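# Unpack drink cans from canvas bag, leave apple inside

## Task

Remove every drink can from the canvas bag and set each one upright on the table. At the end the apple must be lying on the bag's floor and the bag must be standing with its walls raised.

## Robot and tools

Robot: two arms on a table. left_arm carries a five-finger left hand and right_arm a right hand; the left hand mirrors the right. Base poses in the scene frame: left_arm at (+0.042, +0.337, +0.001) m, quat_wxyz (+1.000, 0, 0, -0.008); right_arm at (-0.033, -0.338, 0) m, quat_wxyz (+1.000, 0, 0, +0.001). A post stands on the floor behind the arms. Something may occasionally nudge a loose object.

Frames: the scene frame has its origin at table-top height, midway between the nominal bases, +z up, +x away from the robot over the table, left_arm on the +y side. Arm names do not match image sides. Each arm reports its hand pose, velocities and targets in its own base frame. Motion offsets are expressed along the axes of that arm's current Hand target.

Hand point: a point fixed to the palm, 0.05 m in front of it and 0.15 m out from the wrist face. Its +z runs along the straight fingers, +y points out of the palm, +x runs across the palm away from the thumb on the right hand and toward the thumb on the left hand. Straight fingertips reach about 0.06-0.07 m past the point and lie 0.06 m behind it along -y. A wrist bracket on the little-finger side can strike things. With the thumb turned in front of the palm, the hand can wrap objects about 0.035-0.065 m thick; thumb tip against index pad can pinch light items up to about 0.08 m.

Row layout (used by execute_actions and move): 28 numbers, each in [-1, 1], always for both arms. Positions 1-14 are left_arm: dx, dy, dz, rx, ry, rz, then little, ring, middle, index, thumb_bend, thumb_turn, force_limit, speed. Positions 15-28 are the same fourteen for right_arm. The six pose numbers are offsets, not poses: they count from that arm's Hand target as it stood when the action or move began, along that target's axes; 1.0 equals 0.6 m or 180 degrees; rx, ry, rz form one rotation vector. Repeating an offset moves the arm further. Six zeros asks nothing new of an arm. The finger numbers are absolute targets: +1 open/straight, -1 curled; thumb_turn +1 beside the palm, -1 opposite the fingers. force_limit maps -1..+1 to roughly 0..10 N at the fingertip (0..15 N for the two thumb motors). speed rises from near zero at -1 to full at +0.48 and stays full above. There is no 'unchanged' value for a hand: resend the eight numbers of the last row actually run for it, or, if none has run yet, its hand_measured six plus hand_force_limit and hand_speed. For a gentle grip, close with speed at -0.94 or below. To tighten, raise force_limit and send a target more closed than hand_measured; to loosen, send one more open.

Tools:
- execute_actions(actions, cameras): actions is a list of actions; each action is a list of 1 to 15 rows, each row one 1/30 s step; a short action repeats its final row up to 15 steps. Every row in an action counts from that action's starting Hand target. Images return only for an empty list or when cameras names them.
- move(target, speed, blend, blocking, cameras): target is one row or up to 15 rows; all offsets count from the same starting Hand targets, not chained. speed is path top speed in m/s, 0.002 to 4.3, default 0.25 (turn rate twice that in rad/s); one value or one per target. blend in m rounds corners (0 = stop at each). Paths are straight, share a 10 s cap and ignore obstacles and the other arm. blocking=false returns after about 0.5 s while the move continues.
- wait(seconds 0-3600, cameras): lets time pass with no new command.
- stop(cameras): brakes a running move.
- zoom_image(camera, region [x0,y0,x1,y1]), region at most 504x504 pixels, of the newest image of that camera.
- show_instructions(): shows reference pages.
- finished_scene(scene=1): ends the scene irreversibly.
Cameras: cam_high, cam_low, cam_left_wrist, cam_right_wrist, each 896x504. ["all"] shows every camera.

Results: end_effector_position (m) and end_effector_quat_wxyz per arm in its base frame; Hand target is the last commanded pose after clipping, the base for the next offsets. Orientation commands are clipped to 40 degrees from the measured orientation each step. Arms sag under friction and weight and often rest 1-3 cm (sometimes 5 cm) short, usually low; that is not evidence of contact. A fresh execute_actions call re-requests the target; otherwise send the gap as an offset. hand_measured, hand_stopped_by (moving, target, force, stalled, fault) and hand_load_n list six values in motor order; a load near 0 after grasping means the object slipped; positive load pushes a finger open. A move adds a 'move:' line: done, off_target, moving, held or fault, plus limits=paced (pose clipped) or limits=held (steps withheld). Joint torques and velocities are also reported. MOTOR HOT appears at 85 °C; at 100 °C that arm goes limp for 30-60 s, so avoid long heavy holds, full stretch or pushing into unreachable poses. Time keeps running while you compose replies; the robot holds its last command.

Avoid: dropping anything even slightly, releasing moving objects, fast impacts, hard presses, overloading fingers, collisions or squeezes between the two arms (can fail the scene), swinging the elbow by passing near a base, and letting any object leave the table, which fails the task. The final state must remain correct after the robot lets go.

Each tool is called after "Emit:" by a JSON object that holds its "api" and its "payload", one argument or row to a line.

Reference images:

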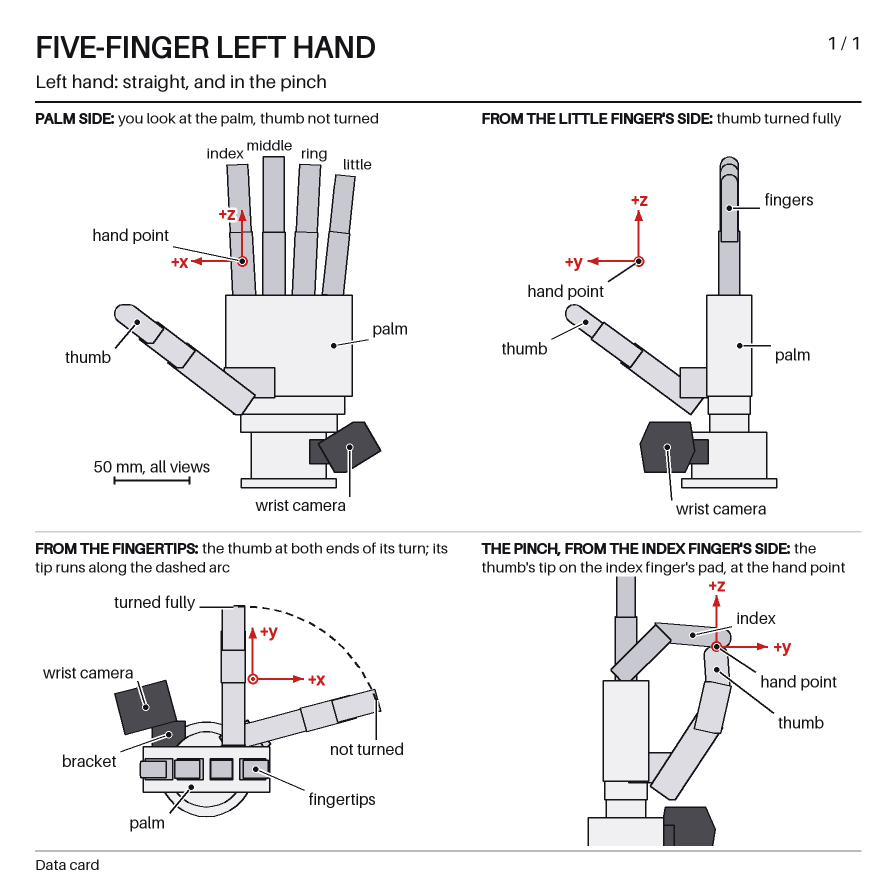

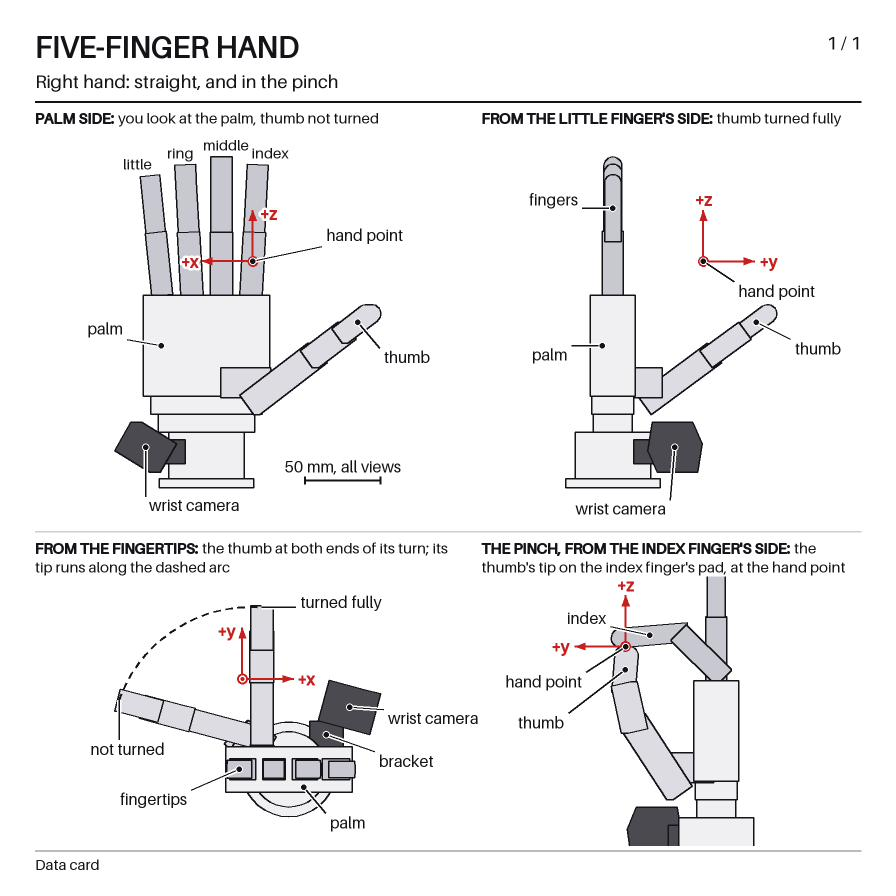

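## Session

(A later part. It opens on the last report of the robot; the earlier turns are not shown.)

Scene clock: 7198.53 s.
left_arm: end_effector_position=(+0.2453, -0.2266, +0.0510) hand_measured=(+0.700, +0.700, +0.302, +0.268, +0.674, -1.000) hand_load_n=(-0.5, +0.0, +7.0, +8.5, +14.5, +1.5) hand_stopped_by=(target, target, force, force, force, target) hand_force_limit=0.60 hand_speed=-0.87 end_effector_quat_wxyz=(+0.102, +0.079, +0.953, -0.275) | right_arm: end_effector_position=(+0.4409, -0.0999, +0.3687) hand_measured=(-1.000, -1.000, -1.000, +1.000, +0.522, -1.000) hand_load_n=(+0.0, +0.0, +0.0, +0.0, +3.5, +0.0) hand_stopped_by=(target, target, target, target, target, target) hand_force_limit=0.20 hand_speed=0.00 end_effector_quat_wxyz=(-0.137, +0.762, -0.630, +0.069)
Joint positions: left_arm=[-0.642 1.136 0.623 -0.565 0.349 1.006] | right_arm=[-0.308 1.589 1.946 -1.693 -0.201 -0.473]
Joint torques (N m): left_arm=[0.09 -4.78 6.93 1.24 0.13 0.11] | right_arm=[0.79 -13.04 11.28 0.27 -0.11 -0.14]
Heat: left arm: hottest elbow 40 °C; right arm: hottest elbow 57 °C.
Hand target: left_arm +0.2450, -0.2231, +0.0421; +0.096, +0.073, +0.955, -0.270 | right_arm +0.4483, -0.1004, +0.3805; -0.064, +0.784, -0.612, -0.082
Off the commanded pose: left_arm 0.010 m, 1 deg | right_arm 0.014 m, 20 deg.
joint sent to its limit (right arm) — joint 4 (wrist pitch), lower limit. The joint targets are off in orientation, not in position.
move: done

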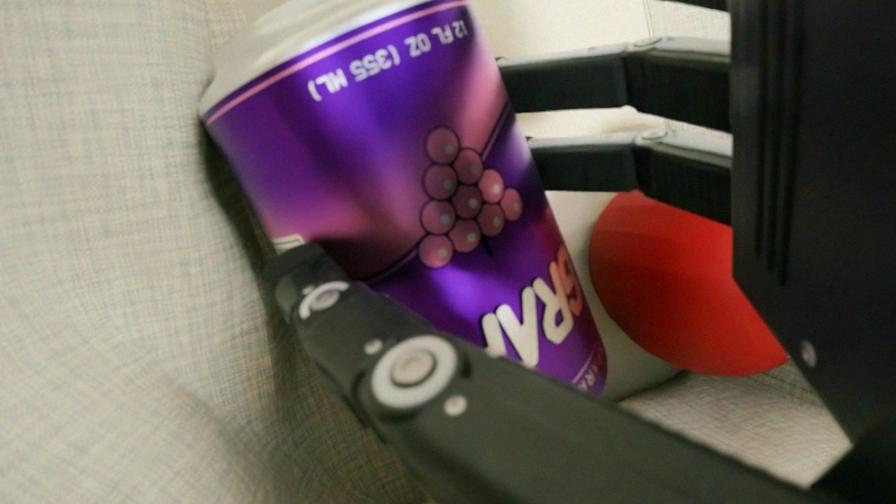

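Emit:
{"api": "move", "payload": {
  "target": [-0.0038,-0.0547,-0.036,0,0,0,0.7,0.7,0.0,0.0,0.2,-1,0.6,-0.87,0,0,0,0,0,0,-1,-1,-1,1,0.52,-1,0.2,0.0],
  "speed": 0.025,
  "cameras": ["cam_left_wrist"]
}}

Scene clock: 7212.07 s.
left_arm: end_effector_position=(+0.2280, -0.2282, +0.0579) hand_measured=(+0.700, +0.700, +0.302, +0.266, +0.672, -1.000) hand_load_n=(-0.5, +0.0, +0.0, +0.0, +0.0, +0.0) hand_stopped_by=(target, target, force, force, force, target) hand_force_limit=0.60 hand_speed=-0.87 end_effector_quat_wxyz=(+0.082, +0.071, +0.960, -0.259) | right_arm: end_effector_position=(+0.4409, -0.0999, +0.3687) hand_measured=(-1.000, -1.000, -1.000, +1.000, +0.522, -1.000) hand_load_n=(+0.0, +0.0, +0.0, +0.0, +3.5, +0.0) hand_stopped_by=(target, target, target, target, target, target) hand_force_limit=0.20 hand_speed=0.00 end_effector_quat_wxyz=(-0.137, +0.762, -0.630, +0.069)
Joint positions: left_arm=[-0.686 1.121 0.643 -0.639 0.322 0.957] | right_arm=[-0.308 1.589 1.946 -1.693 -0.201 -0.473]
Joint torques (N m): left_arm=[-1.55 -7.36 11 0.51 0.1 0.04] | right_arm=[0.79 -13.04 11.26 0.28 -0.11 -0.14]
Heat: left arm: hottest elbow 40 °C; right arm: hottest elbow 57 °C.
Hand target: left_arm +0.2376, -0.2395, +0.0770; +0.096, +0.073, +0.955, -0.270 | right_arm +0.4483, -0.1004, +0.3805; -0.064, +0.784, -0.612, -0.082
Off the commanded pose: left_arm 0.024 m, 2 deg | right_arm 0.014 m, 20 deg.
joint sent to its limit (right arm) — joint 4 (wrist pitch), lower limit. The joint targets are off in orientation, not in position.
move: off_target (left_arm)

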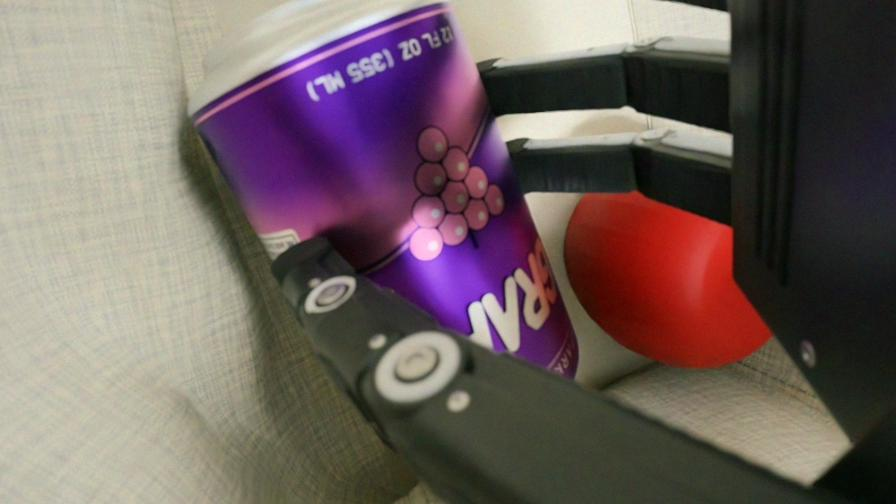

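Emit:
{"api": "move", "payload": {
  "target": [
    [0,0,0,0,0,0,0.7,0.7,0.6,0.6,0.85,-1,0.6,-0.5,0,0,0,0,0,0,-1,-1,-1,1,0.52,-1,0.2,0.0],
    [0.0038,0.0547,0.036,0,0,0,0.7,0.7,0.6,0.6,0.85,-1,0.6,-0.5,0,0,0,0,0,0,-1,-1,-1,1,0.52,-1,0.2,0.0]
  ],
  "speed": 0.05,
  "cameras": ["cam_left_wrist"]
}}

Scene clock: 7232.67 s.
left_arm: end_effector_position=(+0.2421, -0.2244, +0.0473) hand_measured=(+0.700, +0.700, +0.600, +0.600, +0.850, -1.000) hand_load_n=(+0.0, +0.0, +0.0, +0.0, +0.0, +0.0) hand_stopped_by=(target, target, target, target, target, target) hand_force_limit=0.60 hand_speed=-0.50 end_effector_quat_wxyz=(+0.097, +0.075, +0.955, -0.271) | right_arm: end_effector_position=(+0.4409, -0.0999, +0.3687) hand_measured=(-1.000, -1.000, -1.000, +1.000, +0.522, -1.000) hand_load_n=(+0.0, +0.0, +0.0, +0.0, +3.5, +0.0) hand_stopped_by=(target, target, target, target, target, target) hand_force_limit=0.20 hand_speed=0.00 end_effector_quat_wxyz=(-0.137, +0.762, -0.630, +0.069)
Joint positions: left_arm=[-0.643 1.141 0.618 -0.569 0.346 0.999] | right_arm=[-0.308 1.589 1.946 -1.693 -0.201 -0.473]
Joint torques (N m): left_arm=[-0.21 -5.25 7.23 1.37 0.3 0.22] | right_arm=[0.73 -13.16 11.26 0.28 -0.11 -0.15]
Heat: left arm: hottest elbow 41 °C; right arm: hottest elbow 57 °C.
Hand target: left_arm +0.2449, -0.2230, +0.0422; +0.096, +0.073, +0.955, -0.270 | right_arm +0.4483, -0.1004, +0.3805; -0.064, +0.784, -0.612, -0.082
Off the commanded pose: left_arm 0.006 m, 0 deg | right_arm 0.014 m, 20 deg.
joint sent to its limit (right arm) — joint 4 (wrist pitch), lower limit. The joint targets are off in orientation, not in position.
move: done

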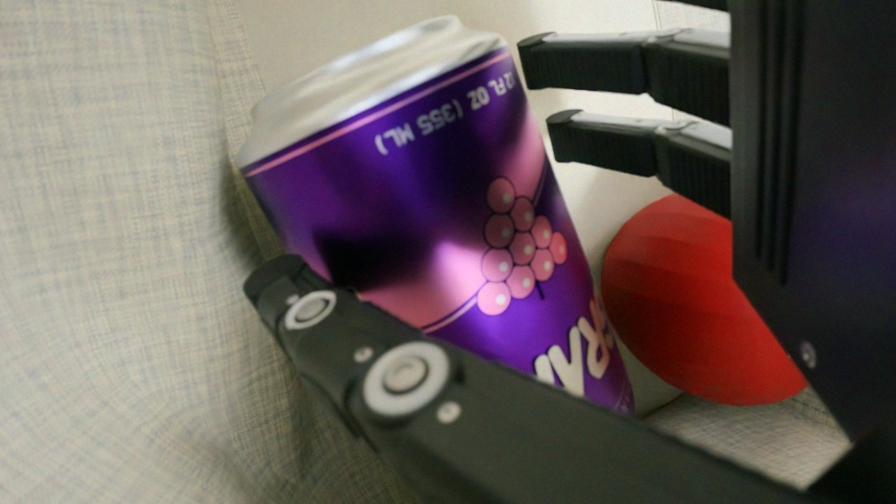

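Emit:
{"api": "move", "payload": {
  "target": [0,0,0,0,0,0,0.7,0.7,0.3,0.3,0.5,-1,-0.2,-0.87,0,0,0,0,0,0,-1,-1,-1,1,0.52,-1,0.2,0.0],
  "speed": 0.05
}}

Emit:
{"api": "move", "payload": {
  "target": [0,0,0,0,0,0,0.7,0.7,0.0,0.0,0.2,-1,0.6,-0.87,0,0,0,0,0,0,-1,-1,-1,1,0.52,-1,0.2,0.0],
  "speed": 0.05,
  "cameras": ["cam_left_wrist"]
}}

Scene clock: 7262.63 s.
left_arm: end_effector_position=(+0.2422, -0.2247, +0.0474) hand_measured=(+0.700, +0.700, +0.324, +0.300, +0.698, -1.000) hand_load_n=(-0.5, +0.0, +3.5, +3.0, +5.5, +0.5) hand_stopped_by=(target, target, force, target, force, target) hand_force_limit=-0.20 hand_speed=-0.87 end_effector_quat_wxyz=(+0.097, +0.076, +0.955, -0.271) | right_arm: end_effector_position=(+0.4409, -0.0999, +0.3687) hand_measured=(-1.000, -1.000, -1.000, +1.000, +0.522, -1.000) hand_load_n=(+0.0, +0.0, +0.0, +0.0, +3.5, +0.0) hand_stopped_by=(target, target, target, target, target, target) hand_force_limit=0.20 hand_speed=0.00 end_effector_quat_wxyz=(-0.137, +0.762, -0.630, +0.069)
Joint positions: left_arm=[-0.643 1.141 0.618 -0.568 0.347 1] | right_arm=[-0.308 1.589 1.946 -1.693 -0.201 -0.473]
Joint torques (N m): left_arm=[-0.15 -5.13 7.24 1.4 0.22 0.17] | right_arm=[0.85 -13.1 11.28 0.25 -0.11 -0.14]
Heat: left arm: hottest elbow 41 °C; right arm: hottest elbow 57 °C.
Hand target: left_arm +0.2450, -0.2230, +0.0422; +0.096, +0.073, +0.955, -0.270 | right_arm +0.4483, -0.1004, +0.3805; -0.064, +0.784, -0.612, -0.082
Off the commanded pose: left_arm 0.006 m, 0 deg | right_arm 0.014 m, 20 deg.
joint sent to its limit (right arm) — joint 4 (wrist pitch), lower limit. The joint targets are off in orientation, not in position.
move: done

Scene clock: 7263.13 s.
left_arm: end_effector_position=(+0.2422, -0.2249, +0.0471) hand_measured=(+0.700, +0.700, +0.304, +0.268, +0.694, -1.000) hand_load_n=(+0.0, +0.0, +7.0, +11.0, +16.0, +1.0) hand_stopped_by=(target, target, force, force, force, target) hand_force_limit=0.60 hand_speed=-0.87 end_effector_quat_wxyz=(+0.096, +0.076, +0.955, -0.271) | right_arm: end_effector_position=(+0.4409, -0.0999, +0.3687) hand_measured=(-1.000, -1.000, -1.000, +1.000, +0.522, -1.000) hand_load_n=(+0.0, +0.0, +0.0, +0.0, +3.5, +0.0) hand_stopped_by=(target, target, target, target, target, target) hand_force_limit=0.20 hand_speed=0.00 end_effector_quat_wxyz=(-0.137, +0.762, -0.630, +0.069)
Joint positions: left_arm=[-0.643 1.142 0.618 -0.567 0.347 1] | right_arm=[-0.308 1.589 1.946 -1.693 -0.201 -0.473]
Joint torques (N m): left_arm=[-0.32 -5.42 7.21 1.35 0.21 0.17] | right_arm=[0.79 -13.04 11.26 0.27 -0.11 -0.14]
Heat: left arm: hottest elbow 41 °C; right arm: hottest elbow 57 °C.
Hand target: left_arm +0.2449, -0.2230, +0.0422; +0.096, +0.073, +0.955, -0.270 | right_arm +0.4483, -0.1004, +0.3805; -0.064, +0.784, -0.612, -0.082
Off the commanded pose: left_arm 0.006 m, 0 deg | right_arm 0.014 m, 20 deg.
joint sent to its limit (right arm) — joint 4 (wrist pitch), lower limit. The joint targets are off in orientation, not in position.
move: done

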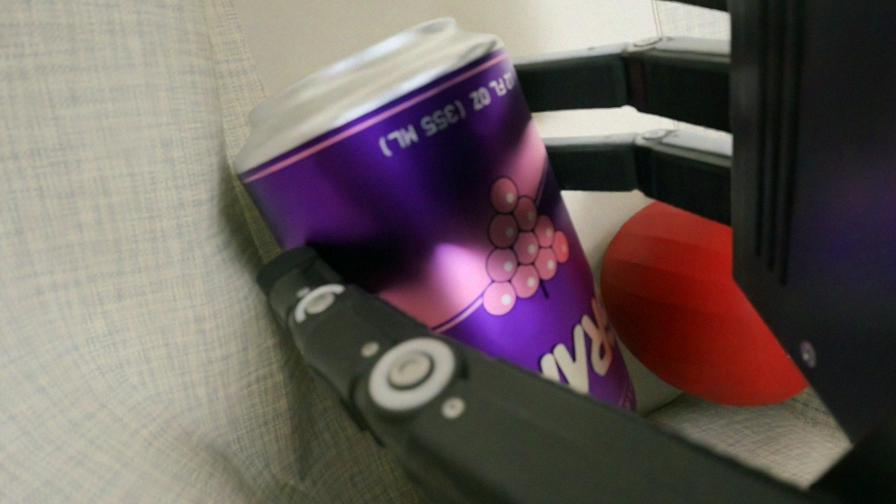

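Emit:
{"api": "move", "payload": {
  "target": [-0.0787,-0.032,0.04,0,0,0,0.7,0.7,0.0,0.0,0.2,-1,0.6,-0.87,0,0,0,0,0,0,-1,-1,-1,1,0.52,-1,0.2,0.0],
  "speed": 0.02,
  "cameras": ["cam_left_wrist"]
}}

Scene clock: 7274.27 s.
left_arm: end_effector_position=(+0.2783, -0.2513, +0.0459) hand_measured=(+0.700, +0.700, +0.304, +0.268, +0.694, -1.000) hand_load_n=(+0.0, +0.0, +5.5, +9.0, +17.0, +0.0) hand_stopped_by=(target, target, force, force, force, target) hand_force_limit=0.60 hand_speed=-0.87 end_effector_quat_wxyz=(+0.093, +0.074, +0.956, -0.269) | right_arm: end_effector_position=(+0.4409, -0.0999, +0.3687) hand_measured=(-1.000, -1.000, -1.000, +1.000, +0.522, -1.000) hand_load_n=(+0.0, +0.0, +0.0, +0.0, +3.5, +0.0) hand_stopped_by=(target, target, target, target, target, target) hand_force_limit=0.20 hand_speed=0.00 end_effector_quat_wxyz=(-0.137, +0.762, -0.630, +0.069)
Joint positions: left_arm=[-0.642 1.282 0.726 -0.543 0.348 1] | right_arm=[-0.308 1.589 1.946 -1.693 -0.201 -0.473]
Joint torques (N m): left_arm=[-0.38 -5.71 9.25 1.58 0.18 0.21] | right_arm=[0.79 -13.1 11.28 0.28 -0.11 -0.14]
Heat: left arm: hottest elbow 41 °C; right arm: hottest elbow 57 °C.
Hand target: left_arm +0.2906, -0.2562, +0.0423; +0.096, +0.074, +0.955, -0.270 | right_arm +0.4483, -0.1004, +0.3805; -0.064, +0.784, -0.612, -0.082
Off the commanded pose: left_arm 0.014 m, 0 deg | right_arm 0.014 m, 20 deg.
joint sent to its limit (right arm) — joint 4 (wrist pitch), lower limit. The joint targets are off in orientation, not in position.
move: off_target (left_arm)

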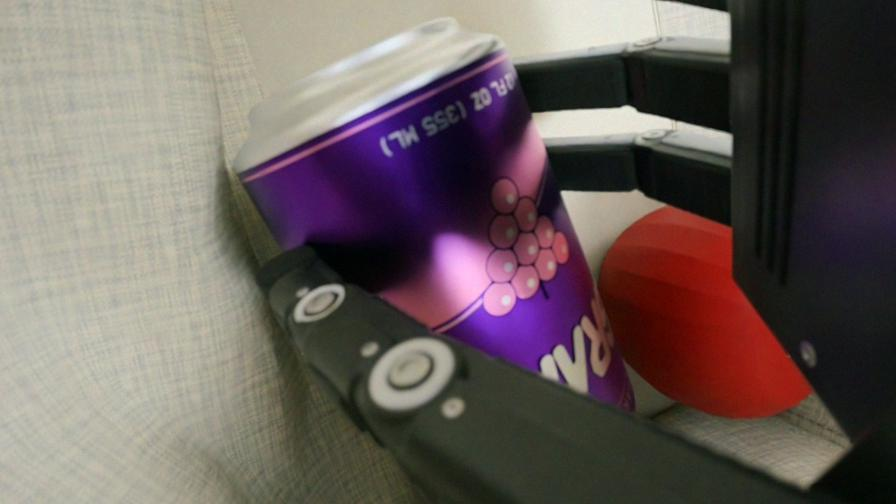

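Emit:
{"api": "wait", "payload": {
  "seconds": 0.1,
  "cameras": ["cam_high"]
}}

Emit:
{"api": "zoom_image", "payload": {
  "camera": "cam_high",
  "region": [340, 80, 500, 320]
}}

Scene clock: 7284.57 s.
left_arm: end_effector_position=(+0.2783, -0.2513, +0.0459) hand_measured=(+0.700, +0.700, +0.304, +0.268, +0.694, -1.000) hand_load_n=(+0.0, +0.0, +5.5, +9.0, +17.0, +0.0) hand_stopped_by=(target, target, force, force, force, target) hand_force_limit=0.60 hand_speed=-0.87 end_effector_quat_wxyz=(+0.093, +0.074, +0.956, -0.269) | right_arm: end_effector_position=(+0.4409, -0.0999, +0.3687) hand_measured=(-1.000, -1.000, -1.000, +1.000, +0.522, -1.000) hand_load_n=(+0.0, +0.0, +0.5, +0.0, +3.5, +0.0) hand_stopped_by=(target, target, target, target, target, target) hand_force_limit=0.20 hand_speed=0.00 end_effector_quat_wxyz=(-0.137, +0.762, -0.630, +0.069)
Joint positions: left_arm=[-0.642 1.282 0.726 -0.543 0.348 1] | right_arm=[-0.308 1.589 1.946 -1.693 -0.201 -0.473]
Joint torques (N m): left_arm=[-0.15 -5.6 9.18 1.55 0.19 0.19] | right_arm=[0.73 -13.1 11.25 0.25 -0.11 -0.14]
Heat: left arm: hottest elbow 41 °C; right arm: hottest elbow 57 °C.
Hand target: left_arm +0.2906, -0.2562, +0.0423; +0.096, +0.074, +0.955, -0.270 | right_arm +0.4483, -0.1004, +0.3805; -0.064, +0.784, -0.612, -0.082
Off the commanded pose: left_arm 0.014 m, 0 deg | right_arm 0.014 m, 20 deg.
wait: 0.10 s; at rest from the start

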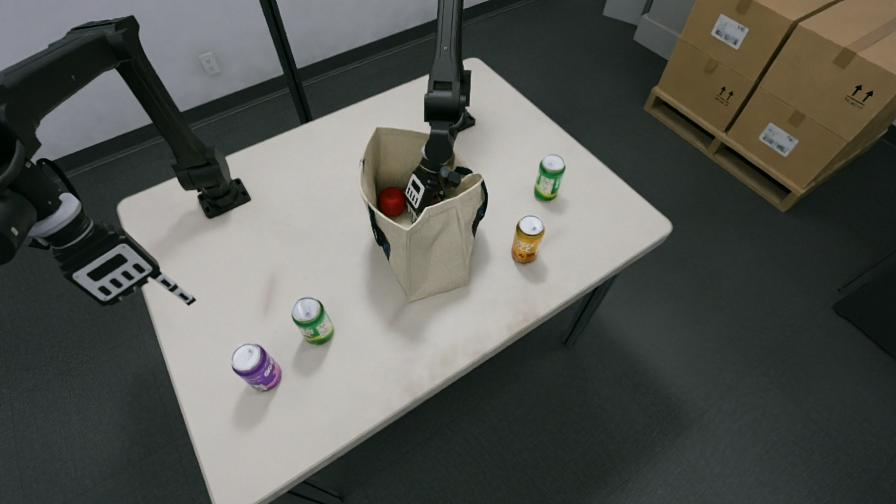

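Scaled by 2.100 from the camera's image (finer frame: 1280x720).

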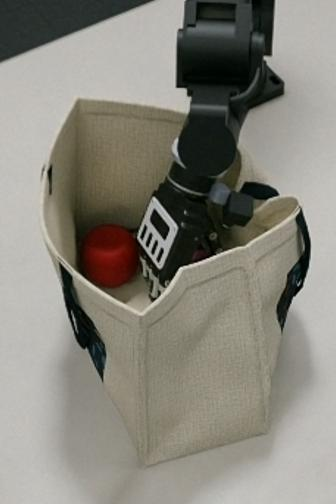

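Emit:
{"api": "move", "payload": {
  "target": [-0.0258,-0.0427,-0.0473,0,0,0,0.7,0.7,0.0,0.0,0.2,-1,0.6,-0.87,0,0,0,0,0,0,-1,-1,-1,1,0.52,-1,0.2,0.0],
  "speed": 0.02,
  "cameras": ["cam_left_wrist"]
}}

Scene clock: 7298.00 s.
left_arm: end_effector_position=(+0.2761, -0.2492, +0.0570) hand_measured=(+0.700, +0.700, +0.304, +0.268, +0.694, -1.000) hand_load_n=(+0.0, +0.0, +6.5, +9.0, +13.0, +1.5) hand_stopped_by=(target, target, force, force, force, target) hand_force_limit=0.60 hand_speed=-0.87 end_effector_quat_wxyz=(+0.072, +0.070, +0.962, -0.255) | right_arm: end_effector_position=(+0.4409, -0.0999, +0.3687) hand_measured=(-1.000, -1.000, -1.000, +1.000, +0.522, -1.000) hand_load_n=(+0.0, +0.0, +0.0, +0.0, +3.5, +0.0) hand_stopped_by=(target, target, target, target, target, target) hand_force_limit=0.20 hand_speed=0.00 end_effector_quat_wxyz=(-0.137, +0.762, -0.630, +0.069)
Joint positions: left_arm=[-0.642 1.29 0.777 -0.64 0.346 1] | right_arm=[-0.308 1.589 1.946 -1.693 -0.201 -0.473]
Joint torques (N m): left_arm=[-0.91 -9.88 12.27 0.61 0.12 0.09] | right_arm=[0.73 -13.1 11.26 0.28 -0.11 -0.14]
Heat: left arm: hottest elbow 41 °C; right arm: hottest elbow 57 °C.
Hand target: left_arm +0.2965, -0.2641, +0.0822; +0.096, +0.074, +0.955, -0.270 | right_arm +0.4483, -0.1004, +0.3805; -0.064, +0.784, -0.612, -0.082
Off the commanded pose: left_arm 0.036 m, 3 deg | right_arm 0.014 m, 20 deg.
joint sent to its limit (right arm) — joint 4 (wrist pitch), lower limit. The joint targets are off in orientation, not in position.
move: off_target (left_arm)

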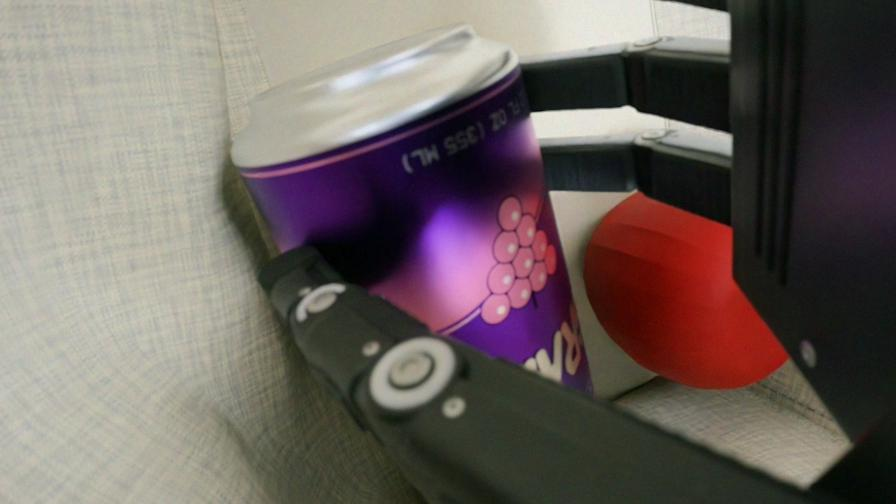

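Emit:
{"api": "execute_actions", "payload": {
  "actions": []
}}

Scene clock: 7336.90 s.
left_arm: end_effector_position=(+0.2761, -0.2492, +0.0570) hand_measured=(+0.700, +0.700, +0.304, +0.268, +0.694, -1.000) hand_load_n=(-0.5, +0.0, +6.5, +9.5, +13.5, +1.5) hand_stopped_by=(target, target, force, force, force, target) hand_force_limit=0.60 hand_speed=-0.87 end_effector_quat_wxyz=(+0.072, +0.070, +0.962, -0.255) | right_arm: end_effector_position=(+0.4409, -0.0999, +0.3687) hand_measured=(-1.000, -1.000, -1.000, +1.000, +0.522, -1.000) hand_load_n=(+0.0, +0.0, +0.0, +0.0, +4.0, +0.0) hand_stopped_by=(target, target, target, target, target, target) hand_force_limit=0.20 hand_speed=0.00 end_effector_quat_wxyz=(-0.137, +0.762, -0.630, +0.069)
Joint positions: left_arm=[-0.642 1.29 0.777 -0.64 0.346 1] | right_arm=[-0.308 1.589 1.946 -1.693 -0.201 -0.473]
Joint velocities: within noise
Joint torques (N m): left_arm=[-0.73 -9.82 12.31 0.57 0.14 0.1] | right_arm=[0.73 -13.1 11.26 0.28 -0.11 -0.14]
Heat: left arm: hottest elbow 43 °C; right arm: hottest elbow 57 °C.
Hand target: left_arm +0.2965, -0.2641, +0.0822; +0.096, +0.074, +0.955, -0.270 | right_arm +0.4483, -0.1004, +0.3805; -0.064, +0.784, -0.612, -0.082
Off the commanded pose: left_arm 0.036 m, 3 deg | right_arm 0.014 m, 20 deg.

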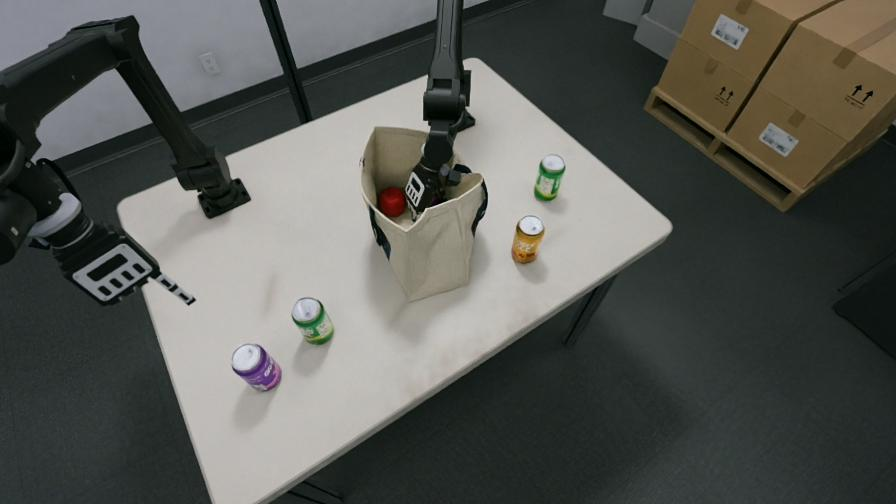

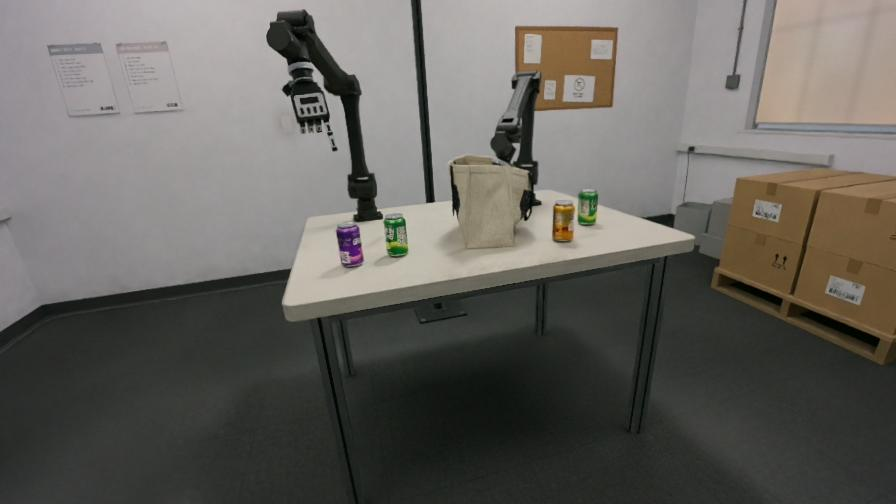

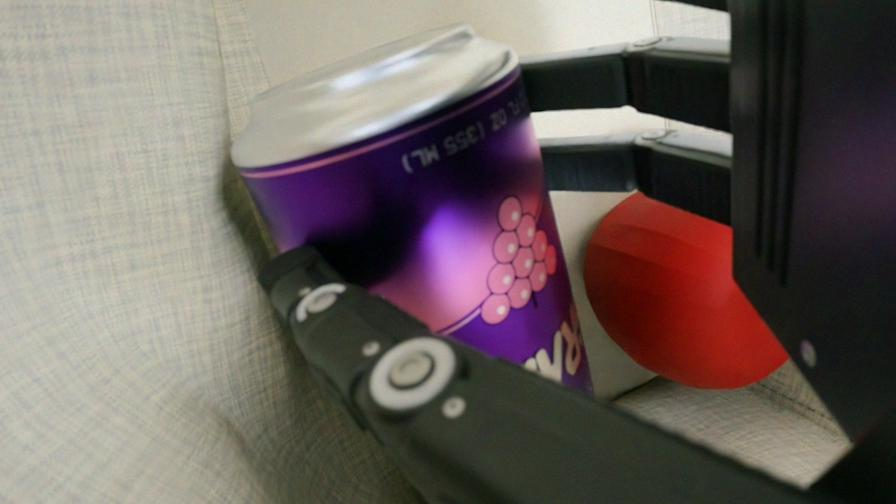

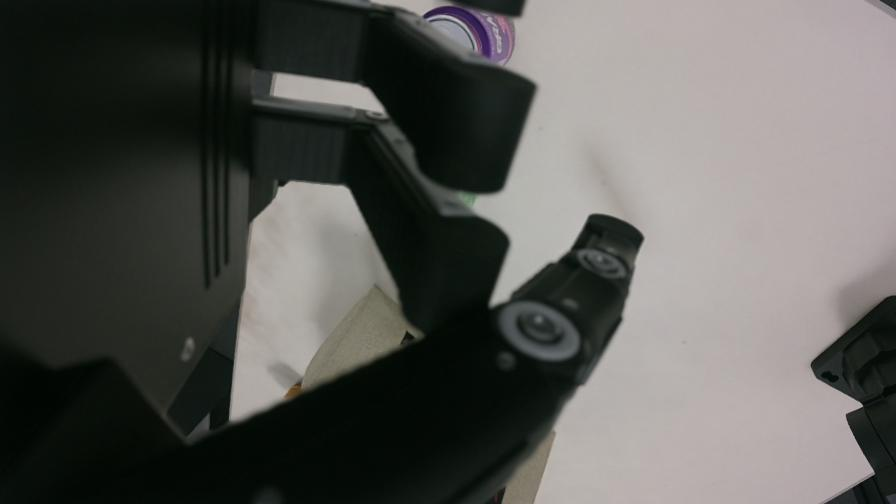

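Emit:
{"api": "move", "payload": {
  "target": [-0.0100, -0.0210, -0.0208, 0, 0, 0, 0.7, 0.7, 0.0, 0.0, 0.2, -1, 0.6, -0.87, 0, 0, 0, 0, 0, 0, -1, -1, -1, 1, 0.52, -1, 0.2, 0.0],
  "speed": 0.02,
  "cameras": ["cam_left_wrist"]
}}

Scene clock: 7351.10 s.
left_arm: end_effector_position=(+0.2864, -0.2567, +0.0767) hand_measured=(+0.700, +0.700, +0.302, +0.268, +0.692, -1.000) hand_load_n=(+0.0, +0.0, +0.0, +0.0, +0.0, +0.0) hand_stopped_by=(target, target, force, force, force, target) hand_force_limit=0.60 hand_speed=-0.87 end_effector_quat_wxyz=(+0.077, +0.070, +0.961, -0.257) | right_arm: end_effector_position=(+0.4409, -0.0999, +0.3687) hand_measured=(-1.000, -1.000, -1.000, +1.000, +0.522, -1.000) hand_load_n=(+0.0, +0.5, +0.0, +0.0, +4.0, +0.0) hand_stopped_by=(target, target, target, target, target, target) hand_force_limit=0.20 hand_speed=0.00 end_effector_quat_wxyz=(-0.137, +0.762, -0.630, +0.069)
Joint positions: left_arm=[-0.642 1.289 0.833 -0.686 0.344 0.998] | right_arm=[-0.308 1.589 1.946 -1.693 -0.201 -0.473]
Joint torques (N m): left_arm=[-1.2 -11.16 11.3 0.49 0.09 0.05] | right_arm=[0.79 -13.04 11.28 0.28 -0.11 -0.14]
Heat: left arm: hottest elbow 44 °C; right arm: hottest elbow 57 °C.
Hand target: left_arm +0.2981, -0.2685, +0.1002; +0.096, +0.073, +0.955, -0.270 | right_arm +0.4483, -0.1004, +0.3805; -0.064, +0.784, -0.612, -0.082
Off the commanded pose: left_arm 0.029 m, 3 deg | right_arm 0.014 m, 20 deg.
joint sent to its limit (right arm) — joint 4 (wrist pitch), lower limit. The joint targets are off in orientation, not in position.
move: off_target (left_arm)

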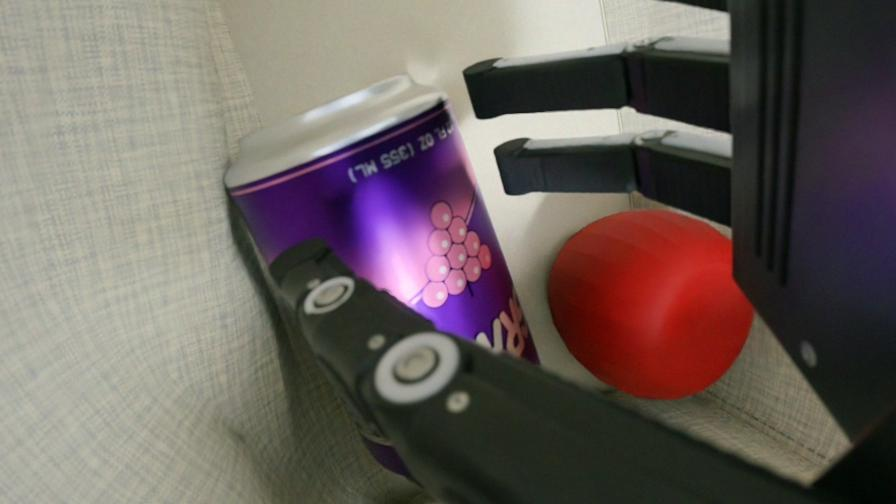

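Emit:
{"api": "move", "payload": {
  "target": [0, 0, 0, 0, 0, 0, 0.7, 0.7, 0.7, 0.7, 0.8, -1, 0.0, -0.6, 0, 0, 0, 0, 0, 0, -1, -1, -1, 1, 0.52, -1, 0.2, 0.0],
  "speed": 0.02,
  "cameras": ["cam_left_wrist", "cam_high"]
}}

Emit:
{"api": "zoom_image", "payload": {
  "camera": "cam_high",
  "region": [340, 100, 520, 320]
}}

Scene clock: 7493.77 s.
left_arm: end_effector_position=(+0.2864, -0.2566, +0.0767) hand_measured=(+0.700, +0.700, +0.700, +0.700, +0.800, -1.000) hand_load_n=(+0.0, +0.0, +0.0, +0.0, +0.0, +0.0) hand_stopped_by=(target, target, target, target, target, target) hand_force_limit=0.00 hand_speed=-0.60 end_effector_quat_wxyz=(+0.077, +0.070, +0.961, -0.257) | right_arm: end_effector_position=(+0.4409, -0.0999, +0.3687) hand_measured=(-1.000, -1.000, -1.000, +1.000, +0.522, -1.000) hand_load_n=(+0.0, +0.0, +0.5, +0.0, +3.5, +0.0) hand_stopped_by=(target, target, target, target, target, target) hand_force_limit=0.20 hand_speed=0.00 end_effector_quat_wxyz=(-0.137, +0.762, -0.630, +0.069)
Joint positions: left_arm=[-0.642 1.289 0.833 -0.687 0.343 0.998] | right_arm=[-0.308 1.589 1.946 -1.693 -0.201 -0.473]
Joint torques (N m): left_arm=[-1.44 -11.16 11.32 0.49 0.09 0.05] | right_arm=[0.85 -13.1 11.26 0.28 -0.11 -0.13]
Heat: left arm: hottest elbow 44 °C; right arm: hottest elbow 58 °C.
Hand target: left_arm +0.2981, -0.2685, +0.1002; +0.096, +0.073, +0.955, -0.269 | right_arm +0.4483, -0.1004, +0.3805; -0.064, +0.784, -0.612, -0.082
Off the commanded pose: left_arm 0.029 m, 3 deg | right_arm 0.014 m, 20 deg.
joint sent to its limit (right arm) — joint 4 (wrist pitch), lower limit. The joint targets are off in orientation, not in position.
move: done
Images, in order (width x height): cam_high 896x504, cam_left_wrist 896x504.

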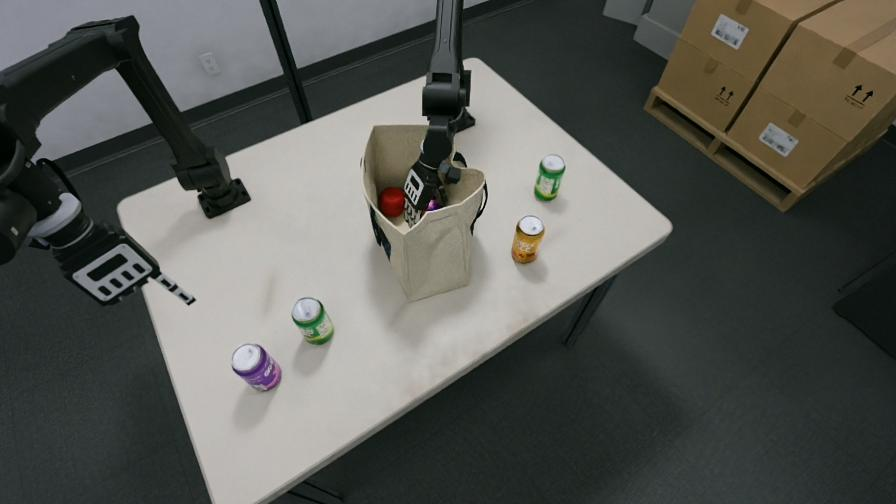

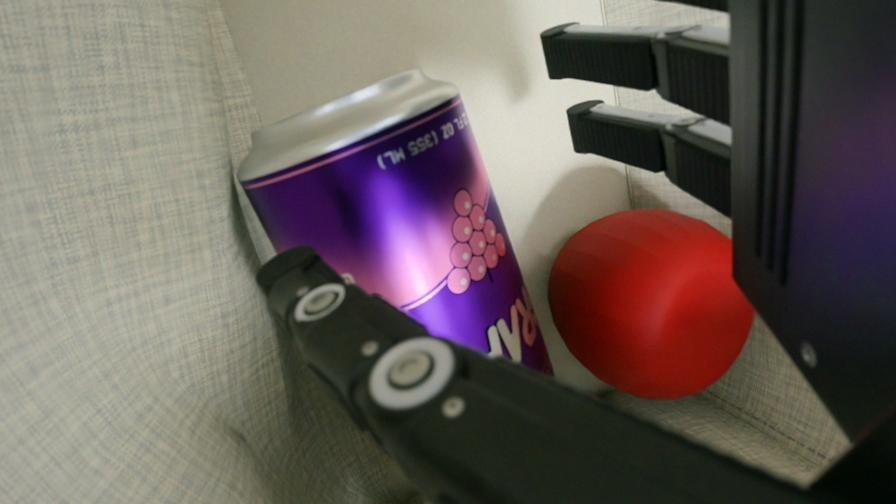

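Scaled by 2.291 from the camera's image (finer frame: 1280x720).

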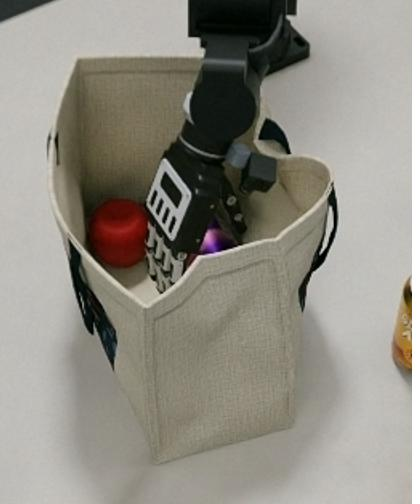

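Emit:
{"api": "move", "payload": {
  "target": [
    [0.0803, 0.0552, -0.0043, 0, 0, 0, 0.7, 0.7, 0.55, 0.55, 0.85, -1, 0.0, -0.6, 0, 0, 0, 0, 0, 0, -1, -1, -1, 1, 0.52, -1, 0.2, 0.0]
  ],
  "speed": 0.04,
  "cameras": ["cam_left_wrist"]
}}

Scene clock: 7641.50 s.
left_arm: end_effector_position=(+0.2532, -0.2318, +0.0690) hand_measured=(+0.700, +0.700, +0.550, +0.550, +0.850, -1.000) hand_load_n=(+0.0, +0.0, +0.0, +0.0, +0.0, +0.0) hand_stopped_by=(target, target, target, target, target, target) hand_force_limit=0.00 hand_speed=-0.60 end_effector_quat_wxyz=(+0.084, +0.071, +0.959, -0.261) | right_arm: end_effector_position=(+0.4409, -0.0999, +0.3687) hand_measured=(-1.000, -1.000, -1.000, +1.000, +0.522, -1.000) hand_load_n=(+0.0, +0.0, +0.0, +0.0, +3.5, +0.0) hand_stopped_by=(target, target, target, target, target, target) hand_force_limit=0.20 hand_speed=0.00 end_effector_quat_wxyz=(-0.137, +0.762, -0.630, +0.069)
Joint positions: left_arm=[-0.642 1.17 0.71 -0.666 0.343 0.998] | right_arm=[-0.308 1.589 1.946 -1.693 -0.201 -0.473]
Joint torques (N m): left_arm=[-0.62 -8.59 7.64 1.35 0.22 0.12] | right_arm=[0.73 -13.1 11.28 0.28 -0.11 -0.14]
Heat: left arm: hottest elbow 45 °C; right arm: hottest elbow 58 °C.
Hand target: left_arm +0.2574, -0.2349, +0.0750; +0.096, +0.073, +0.955, -0.270 | right_arm +0.4483, -0.1004, +0.3805; -0.064, +0.784, -0.612, -0.082
Off the commanded pose: left_arm 0.008 m, 2 deg | right_arm 0.014 m, 20 deg.
joint sent to its limit (right arm) — joint 4 (wrist pitch), lower limit. The joint targets are off in orientation, not in position.
move: done

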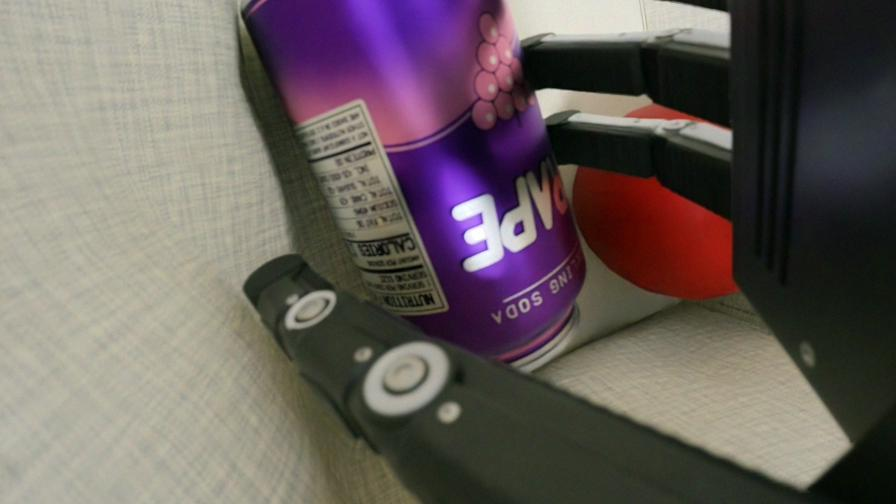

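Emit:
{"api": "move", "payload": {
  "target": [
    [0.0077, 0.0245, 0.053, 0, 0, 0, 0.7, 0.7, 0.55, 0.55, 0.85, -1, 0.0, -0.6, 0, 0, 0, 0, 0, 0, -1, -1, -1, 1, 0.52, -1, 0.2, 0.0]
  ],
  "speed": 0.03,
  "cameras": ["cam_left_wrist"]
}}

Scene clock: 7684.67 s.
left_arm: end_effector_position=(+0.2591, -0.2362, +0.0435) hand_measured=(+0.700, +0.700, +0.550, +0.550, +0.850, -1.000) hand_load_n=(+0.0, +0.0, +0.0, +0.0, +0.0, +0.0) hand_stopped_by=(target, target, target, target, target, target) hand_force_limit=0.00 hand_speed=-0.60 end_effector_quat_wxyz=(+0.096, +0.074, +0.956, -0.269) | right_arm: end_effector_position=(+0.4409, -0.0999, +0.3687) hand_measured=(-1.000, -1.000, -1.000, +1.000, +0.522, -1.000) hand_load_n=(+0.0, +0.0, +0.0, +0.0, +3.5, +0.0) hand_stopped_by=(target, target, target, target, target, target) hand_force_limit=0.20 hand_speed=0.00 end_effector_quat_wxyz=(-0.137, +0.762, -0.630, +0.069)
Joint positions: left_arm=[-0.642 1.213 0.661 -0.543 0.343 0.998] | right_arm=[-0.308 1.589 1.946 -1.693 -0.201 -0.473]
Joint torques (N m): left_arm=[-1.32 -6.24 7.36 1.39 0.12 0.07] | right_arm=[0.73 -13.1 11.25 0.25 -0.11 -0.14]
Heat: left arm: hottest elbow 42 °C; right arm: hottest elbow 58 °C.
Hand target: left_arm +0.2604, -0.2390, +0.0401; +0.096, +0.073, +0.955, -0.270 | right_arm +0.4483, -0.1004, +0.3805; -0.064, +0.784, -0.612, -0.082
Off the commanded pose: left_arm 0.005 m, 0 deg | right_arm 0.014 m, 20 deg.
joint sent to its limit (right arm) — joint 4 (wrist pitch), lower limit. The joint targets are off in orientation, not in position.
move: done

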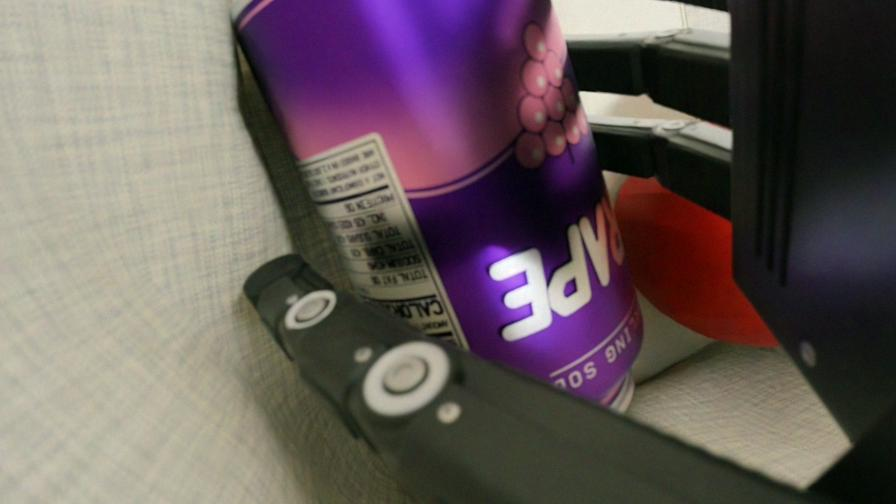

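Emit:
{"api": "move", "payload": {
  "target": [
    [0, 0, 0, 0, 0, 0, 0.7, 0.7, 0.3, 0.3, 0.45, -1, -0.3, -0.87, 0, 0, 0, 0, 0, 0, -1, -1, -1, 1, 0.52, -1, 0.2, 0.0]
  ],
  "speed": 0.03,
  "cameras": ["cam_left_wrist"]
}}

Scene clock: 7692.07 s.
left_arm: end_effector_position=(+0.2595, -0.2373, +0.0438) hand_measured=(+0.700, +0.700, +0.324, +0.300, +0.730, -1.000) hand_load_n=(+0.0, +0.0, +6.5, +0.0, +5.5, +0.5) hand_stopped_by=(target, target, force, target, force, target) hand_force_limit=-0.30 hand_speed=-0.87 end_effector_quat_wxyz=(+0.097, +0.074, +0.955, -0.271) | right_arm: end_effector_position=(+0.4409, -0.0999, +0.3687) hand_measured=(-1.000, -1.000, -1.000, +1.000, +0.522, -1.000) hand_load_n=(+0.0, +0.0, +0.0, +0.0, +3.5, +0.0) hand_stopped_by=(target, target, target, target, target, target) hand_force_limit=0.20 hand_speed=0.00 end_effector_quat_wxyz=(-0.137, +0.762, -0.630, +0.069)
Joint positions: left_arm=[-0.643 1.213 0.661 -0.539 0.345 0.998] | right_arm=[-0.308 1.589 1.946 -1.693 -0.201 -0.473]
Joint torques (N m): left_arm=[-1.44 -6.3 7.32 1.33 0.06 0.1] | right_arm=[0.73 -13.1 11.28 0.28 -0.11 -0.14]
Heat: left arm: hottest elbow 42 °C; right arm: hottest elbow 58 °C.
Hand target: left_arm +0.2602, -0.2391, +0.0400; +0.096, +0.074, +0.955, -0.270 | right_arm +0.4483, -0.1004, +0.3805; -0.064, +0.784, -0.612, -0.082
Off the commanded pose: left_arm 0.004 m, 0 deg | right_arm 0.014 m, 20 deg.
joint sent to its limit (right arm) — joint 4 (wrist pitch), lower limit. The joint targets are off in orientation, not in position.
move: done

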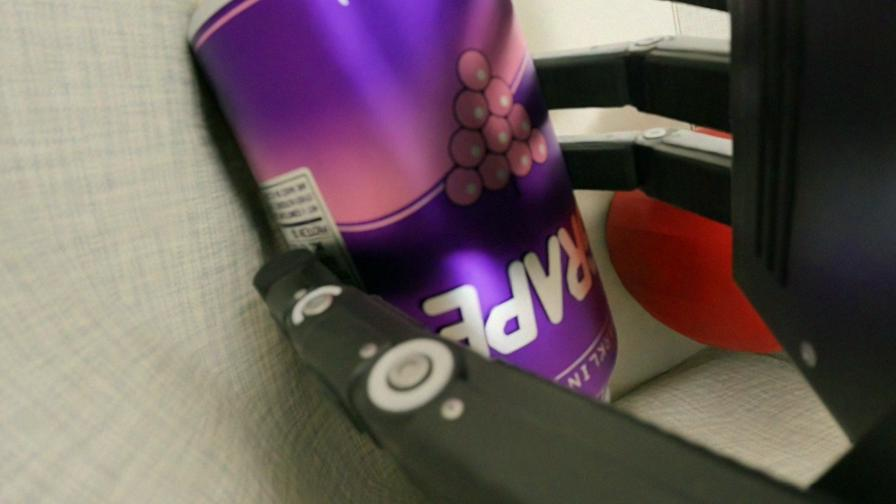

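Emit:
{"api": "move", "payload": {
  "target": [
    [0, 0, 0, 0, 0, 0, 0.7, 0.7, 0.0, 0.0, 0.2, -1, 0.6, -0.87, 0, 0, 0, 0, 0, 0, -1, -1, -1, 1, 0.52, -1, 0.2, 0.0]
  ],
  "speed": 0.03,
  "cameras": ["cam_left_wrist"]
}}

Scene clock: 7699.30 s.
left_arm: end_effector_position=(+0.2595, -0.2373, +0.0436) hand_measured=(+0.700, +0.700, +0.316, +0.268, +0.718, -1.000) hand_load_n=(+0.0, +0.0, +7.5, +8.0, +13.5, +1.0) hand_stopped_by=(target, target, force, force, force, target) hand_force_limit=0.60 hand_speed=-0.87 end_effector_quat_wxyz=(+0.097, +0.074, +0.955, -0.270) | right_arm: end_effector_position=(+0.4409, -0.0999, +0.3687) hand_measured=(-1.000, -1.000, -1.000, +1.000, +0.522, -1.000) hand_load_n=(+0.0, +0.5, +0.0, +0.0, +3.5, +0.0) hand_stopped_by=(target, target, target, target, target, target) hand_force_limit=0.20 hand_speed=0.00 end_effector_quat_wxyz=(-0.137, +0.762, -0.630, +0.069)
Joint positions: left_arm=[-0.643 1.214 0.661 -0.539 0.345 0.998] | right_arm=[-0.308 1.589 1.946 -1.693 -0.201 -0.473]
Joint torques (N m): left_arm=[-1.32 -6.53 7.38 1.31 0.07 0.09] | right_arm=[0.73 -13.16 11.26 0.28 -0.11 -0.13]
Heat: left arm: hottest elbow 42 °C; right arm: hottest elbow 58 °C.
Hand target: left_arm +0.2602, -0.2391, +0.0401; +0.096, +0.074, +0.955, -0.270 | right_arm +0.4483, -0.1004, +0.3805; -0.064, +0.784, -0.612, -0.082
Off the commanded pose: left_arm 0.004 m, 0 deg | right_arm 0.014 m, 20 deg.
joint sent to its limit (right arm) — joint 4 (wrist pitch), lower limit. The joint targets are off in orientation, not in position.
move: done

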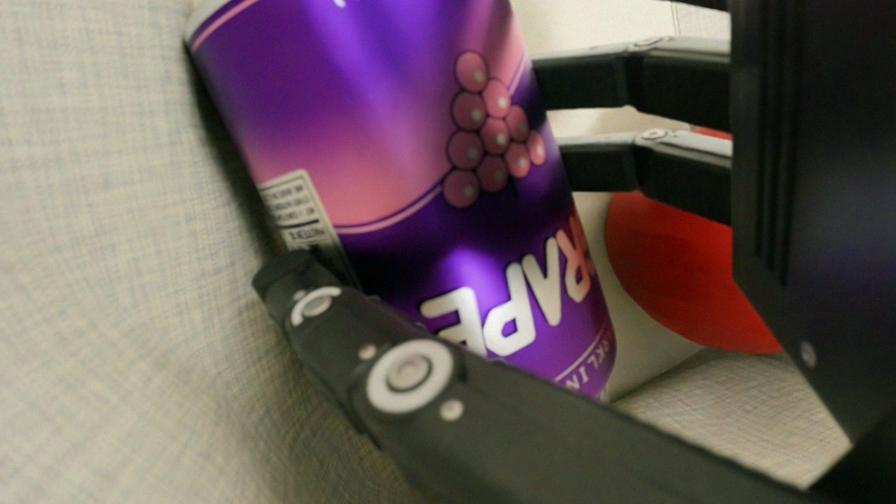

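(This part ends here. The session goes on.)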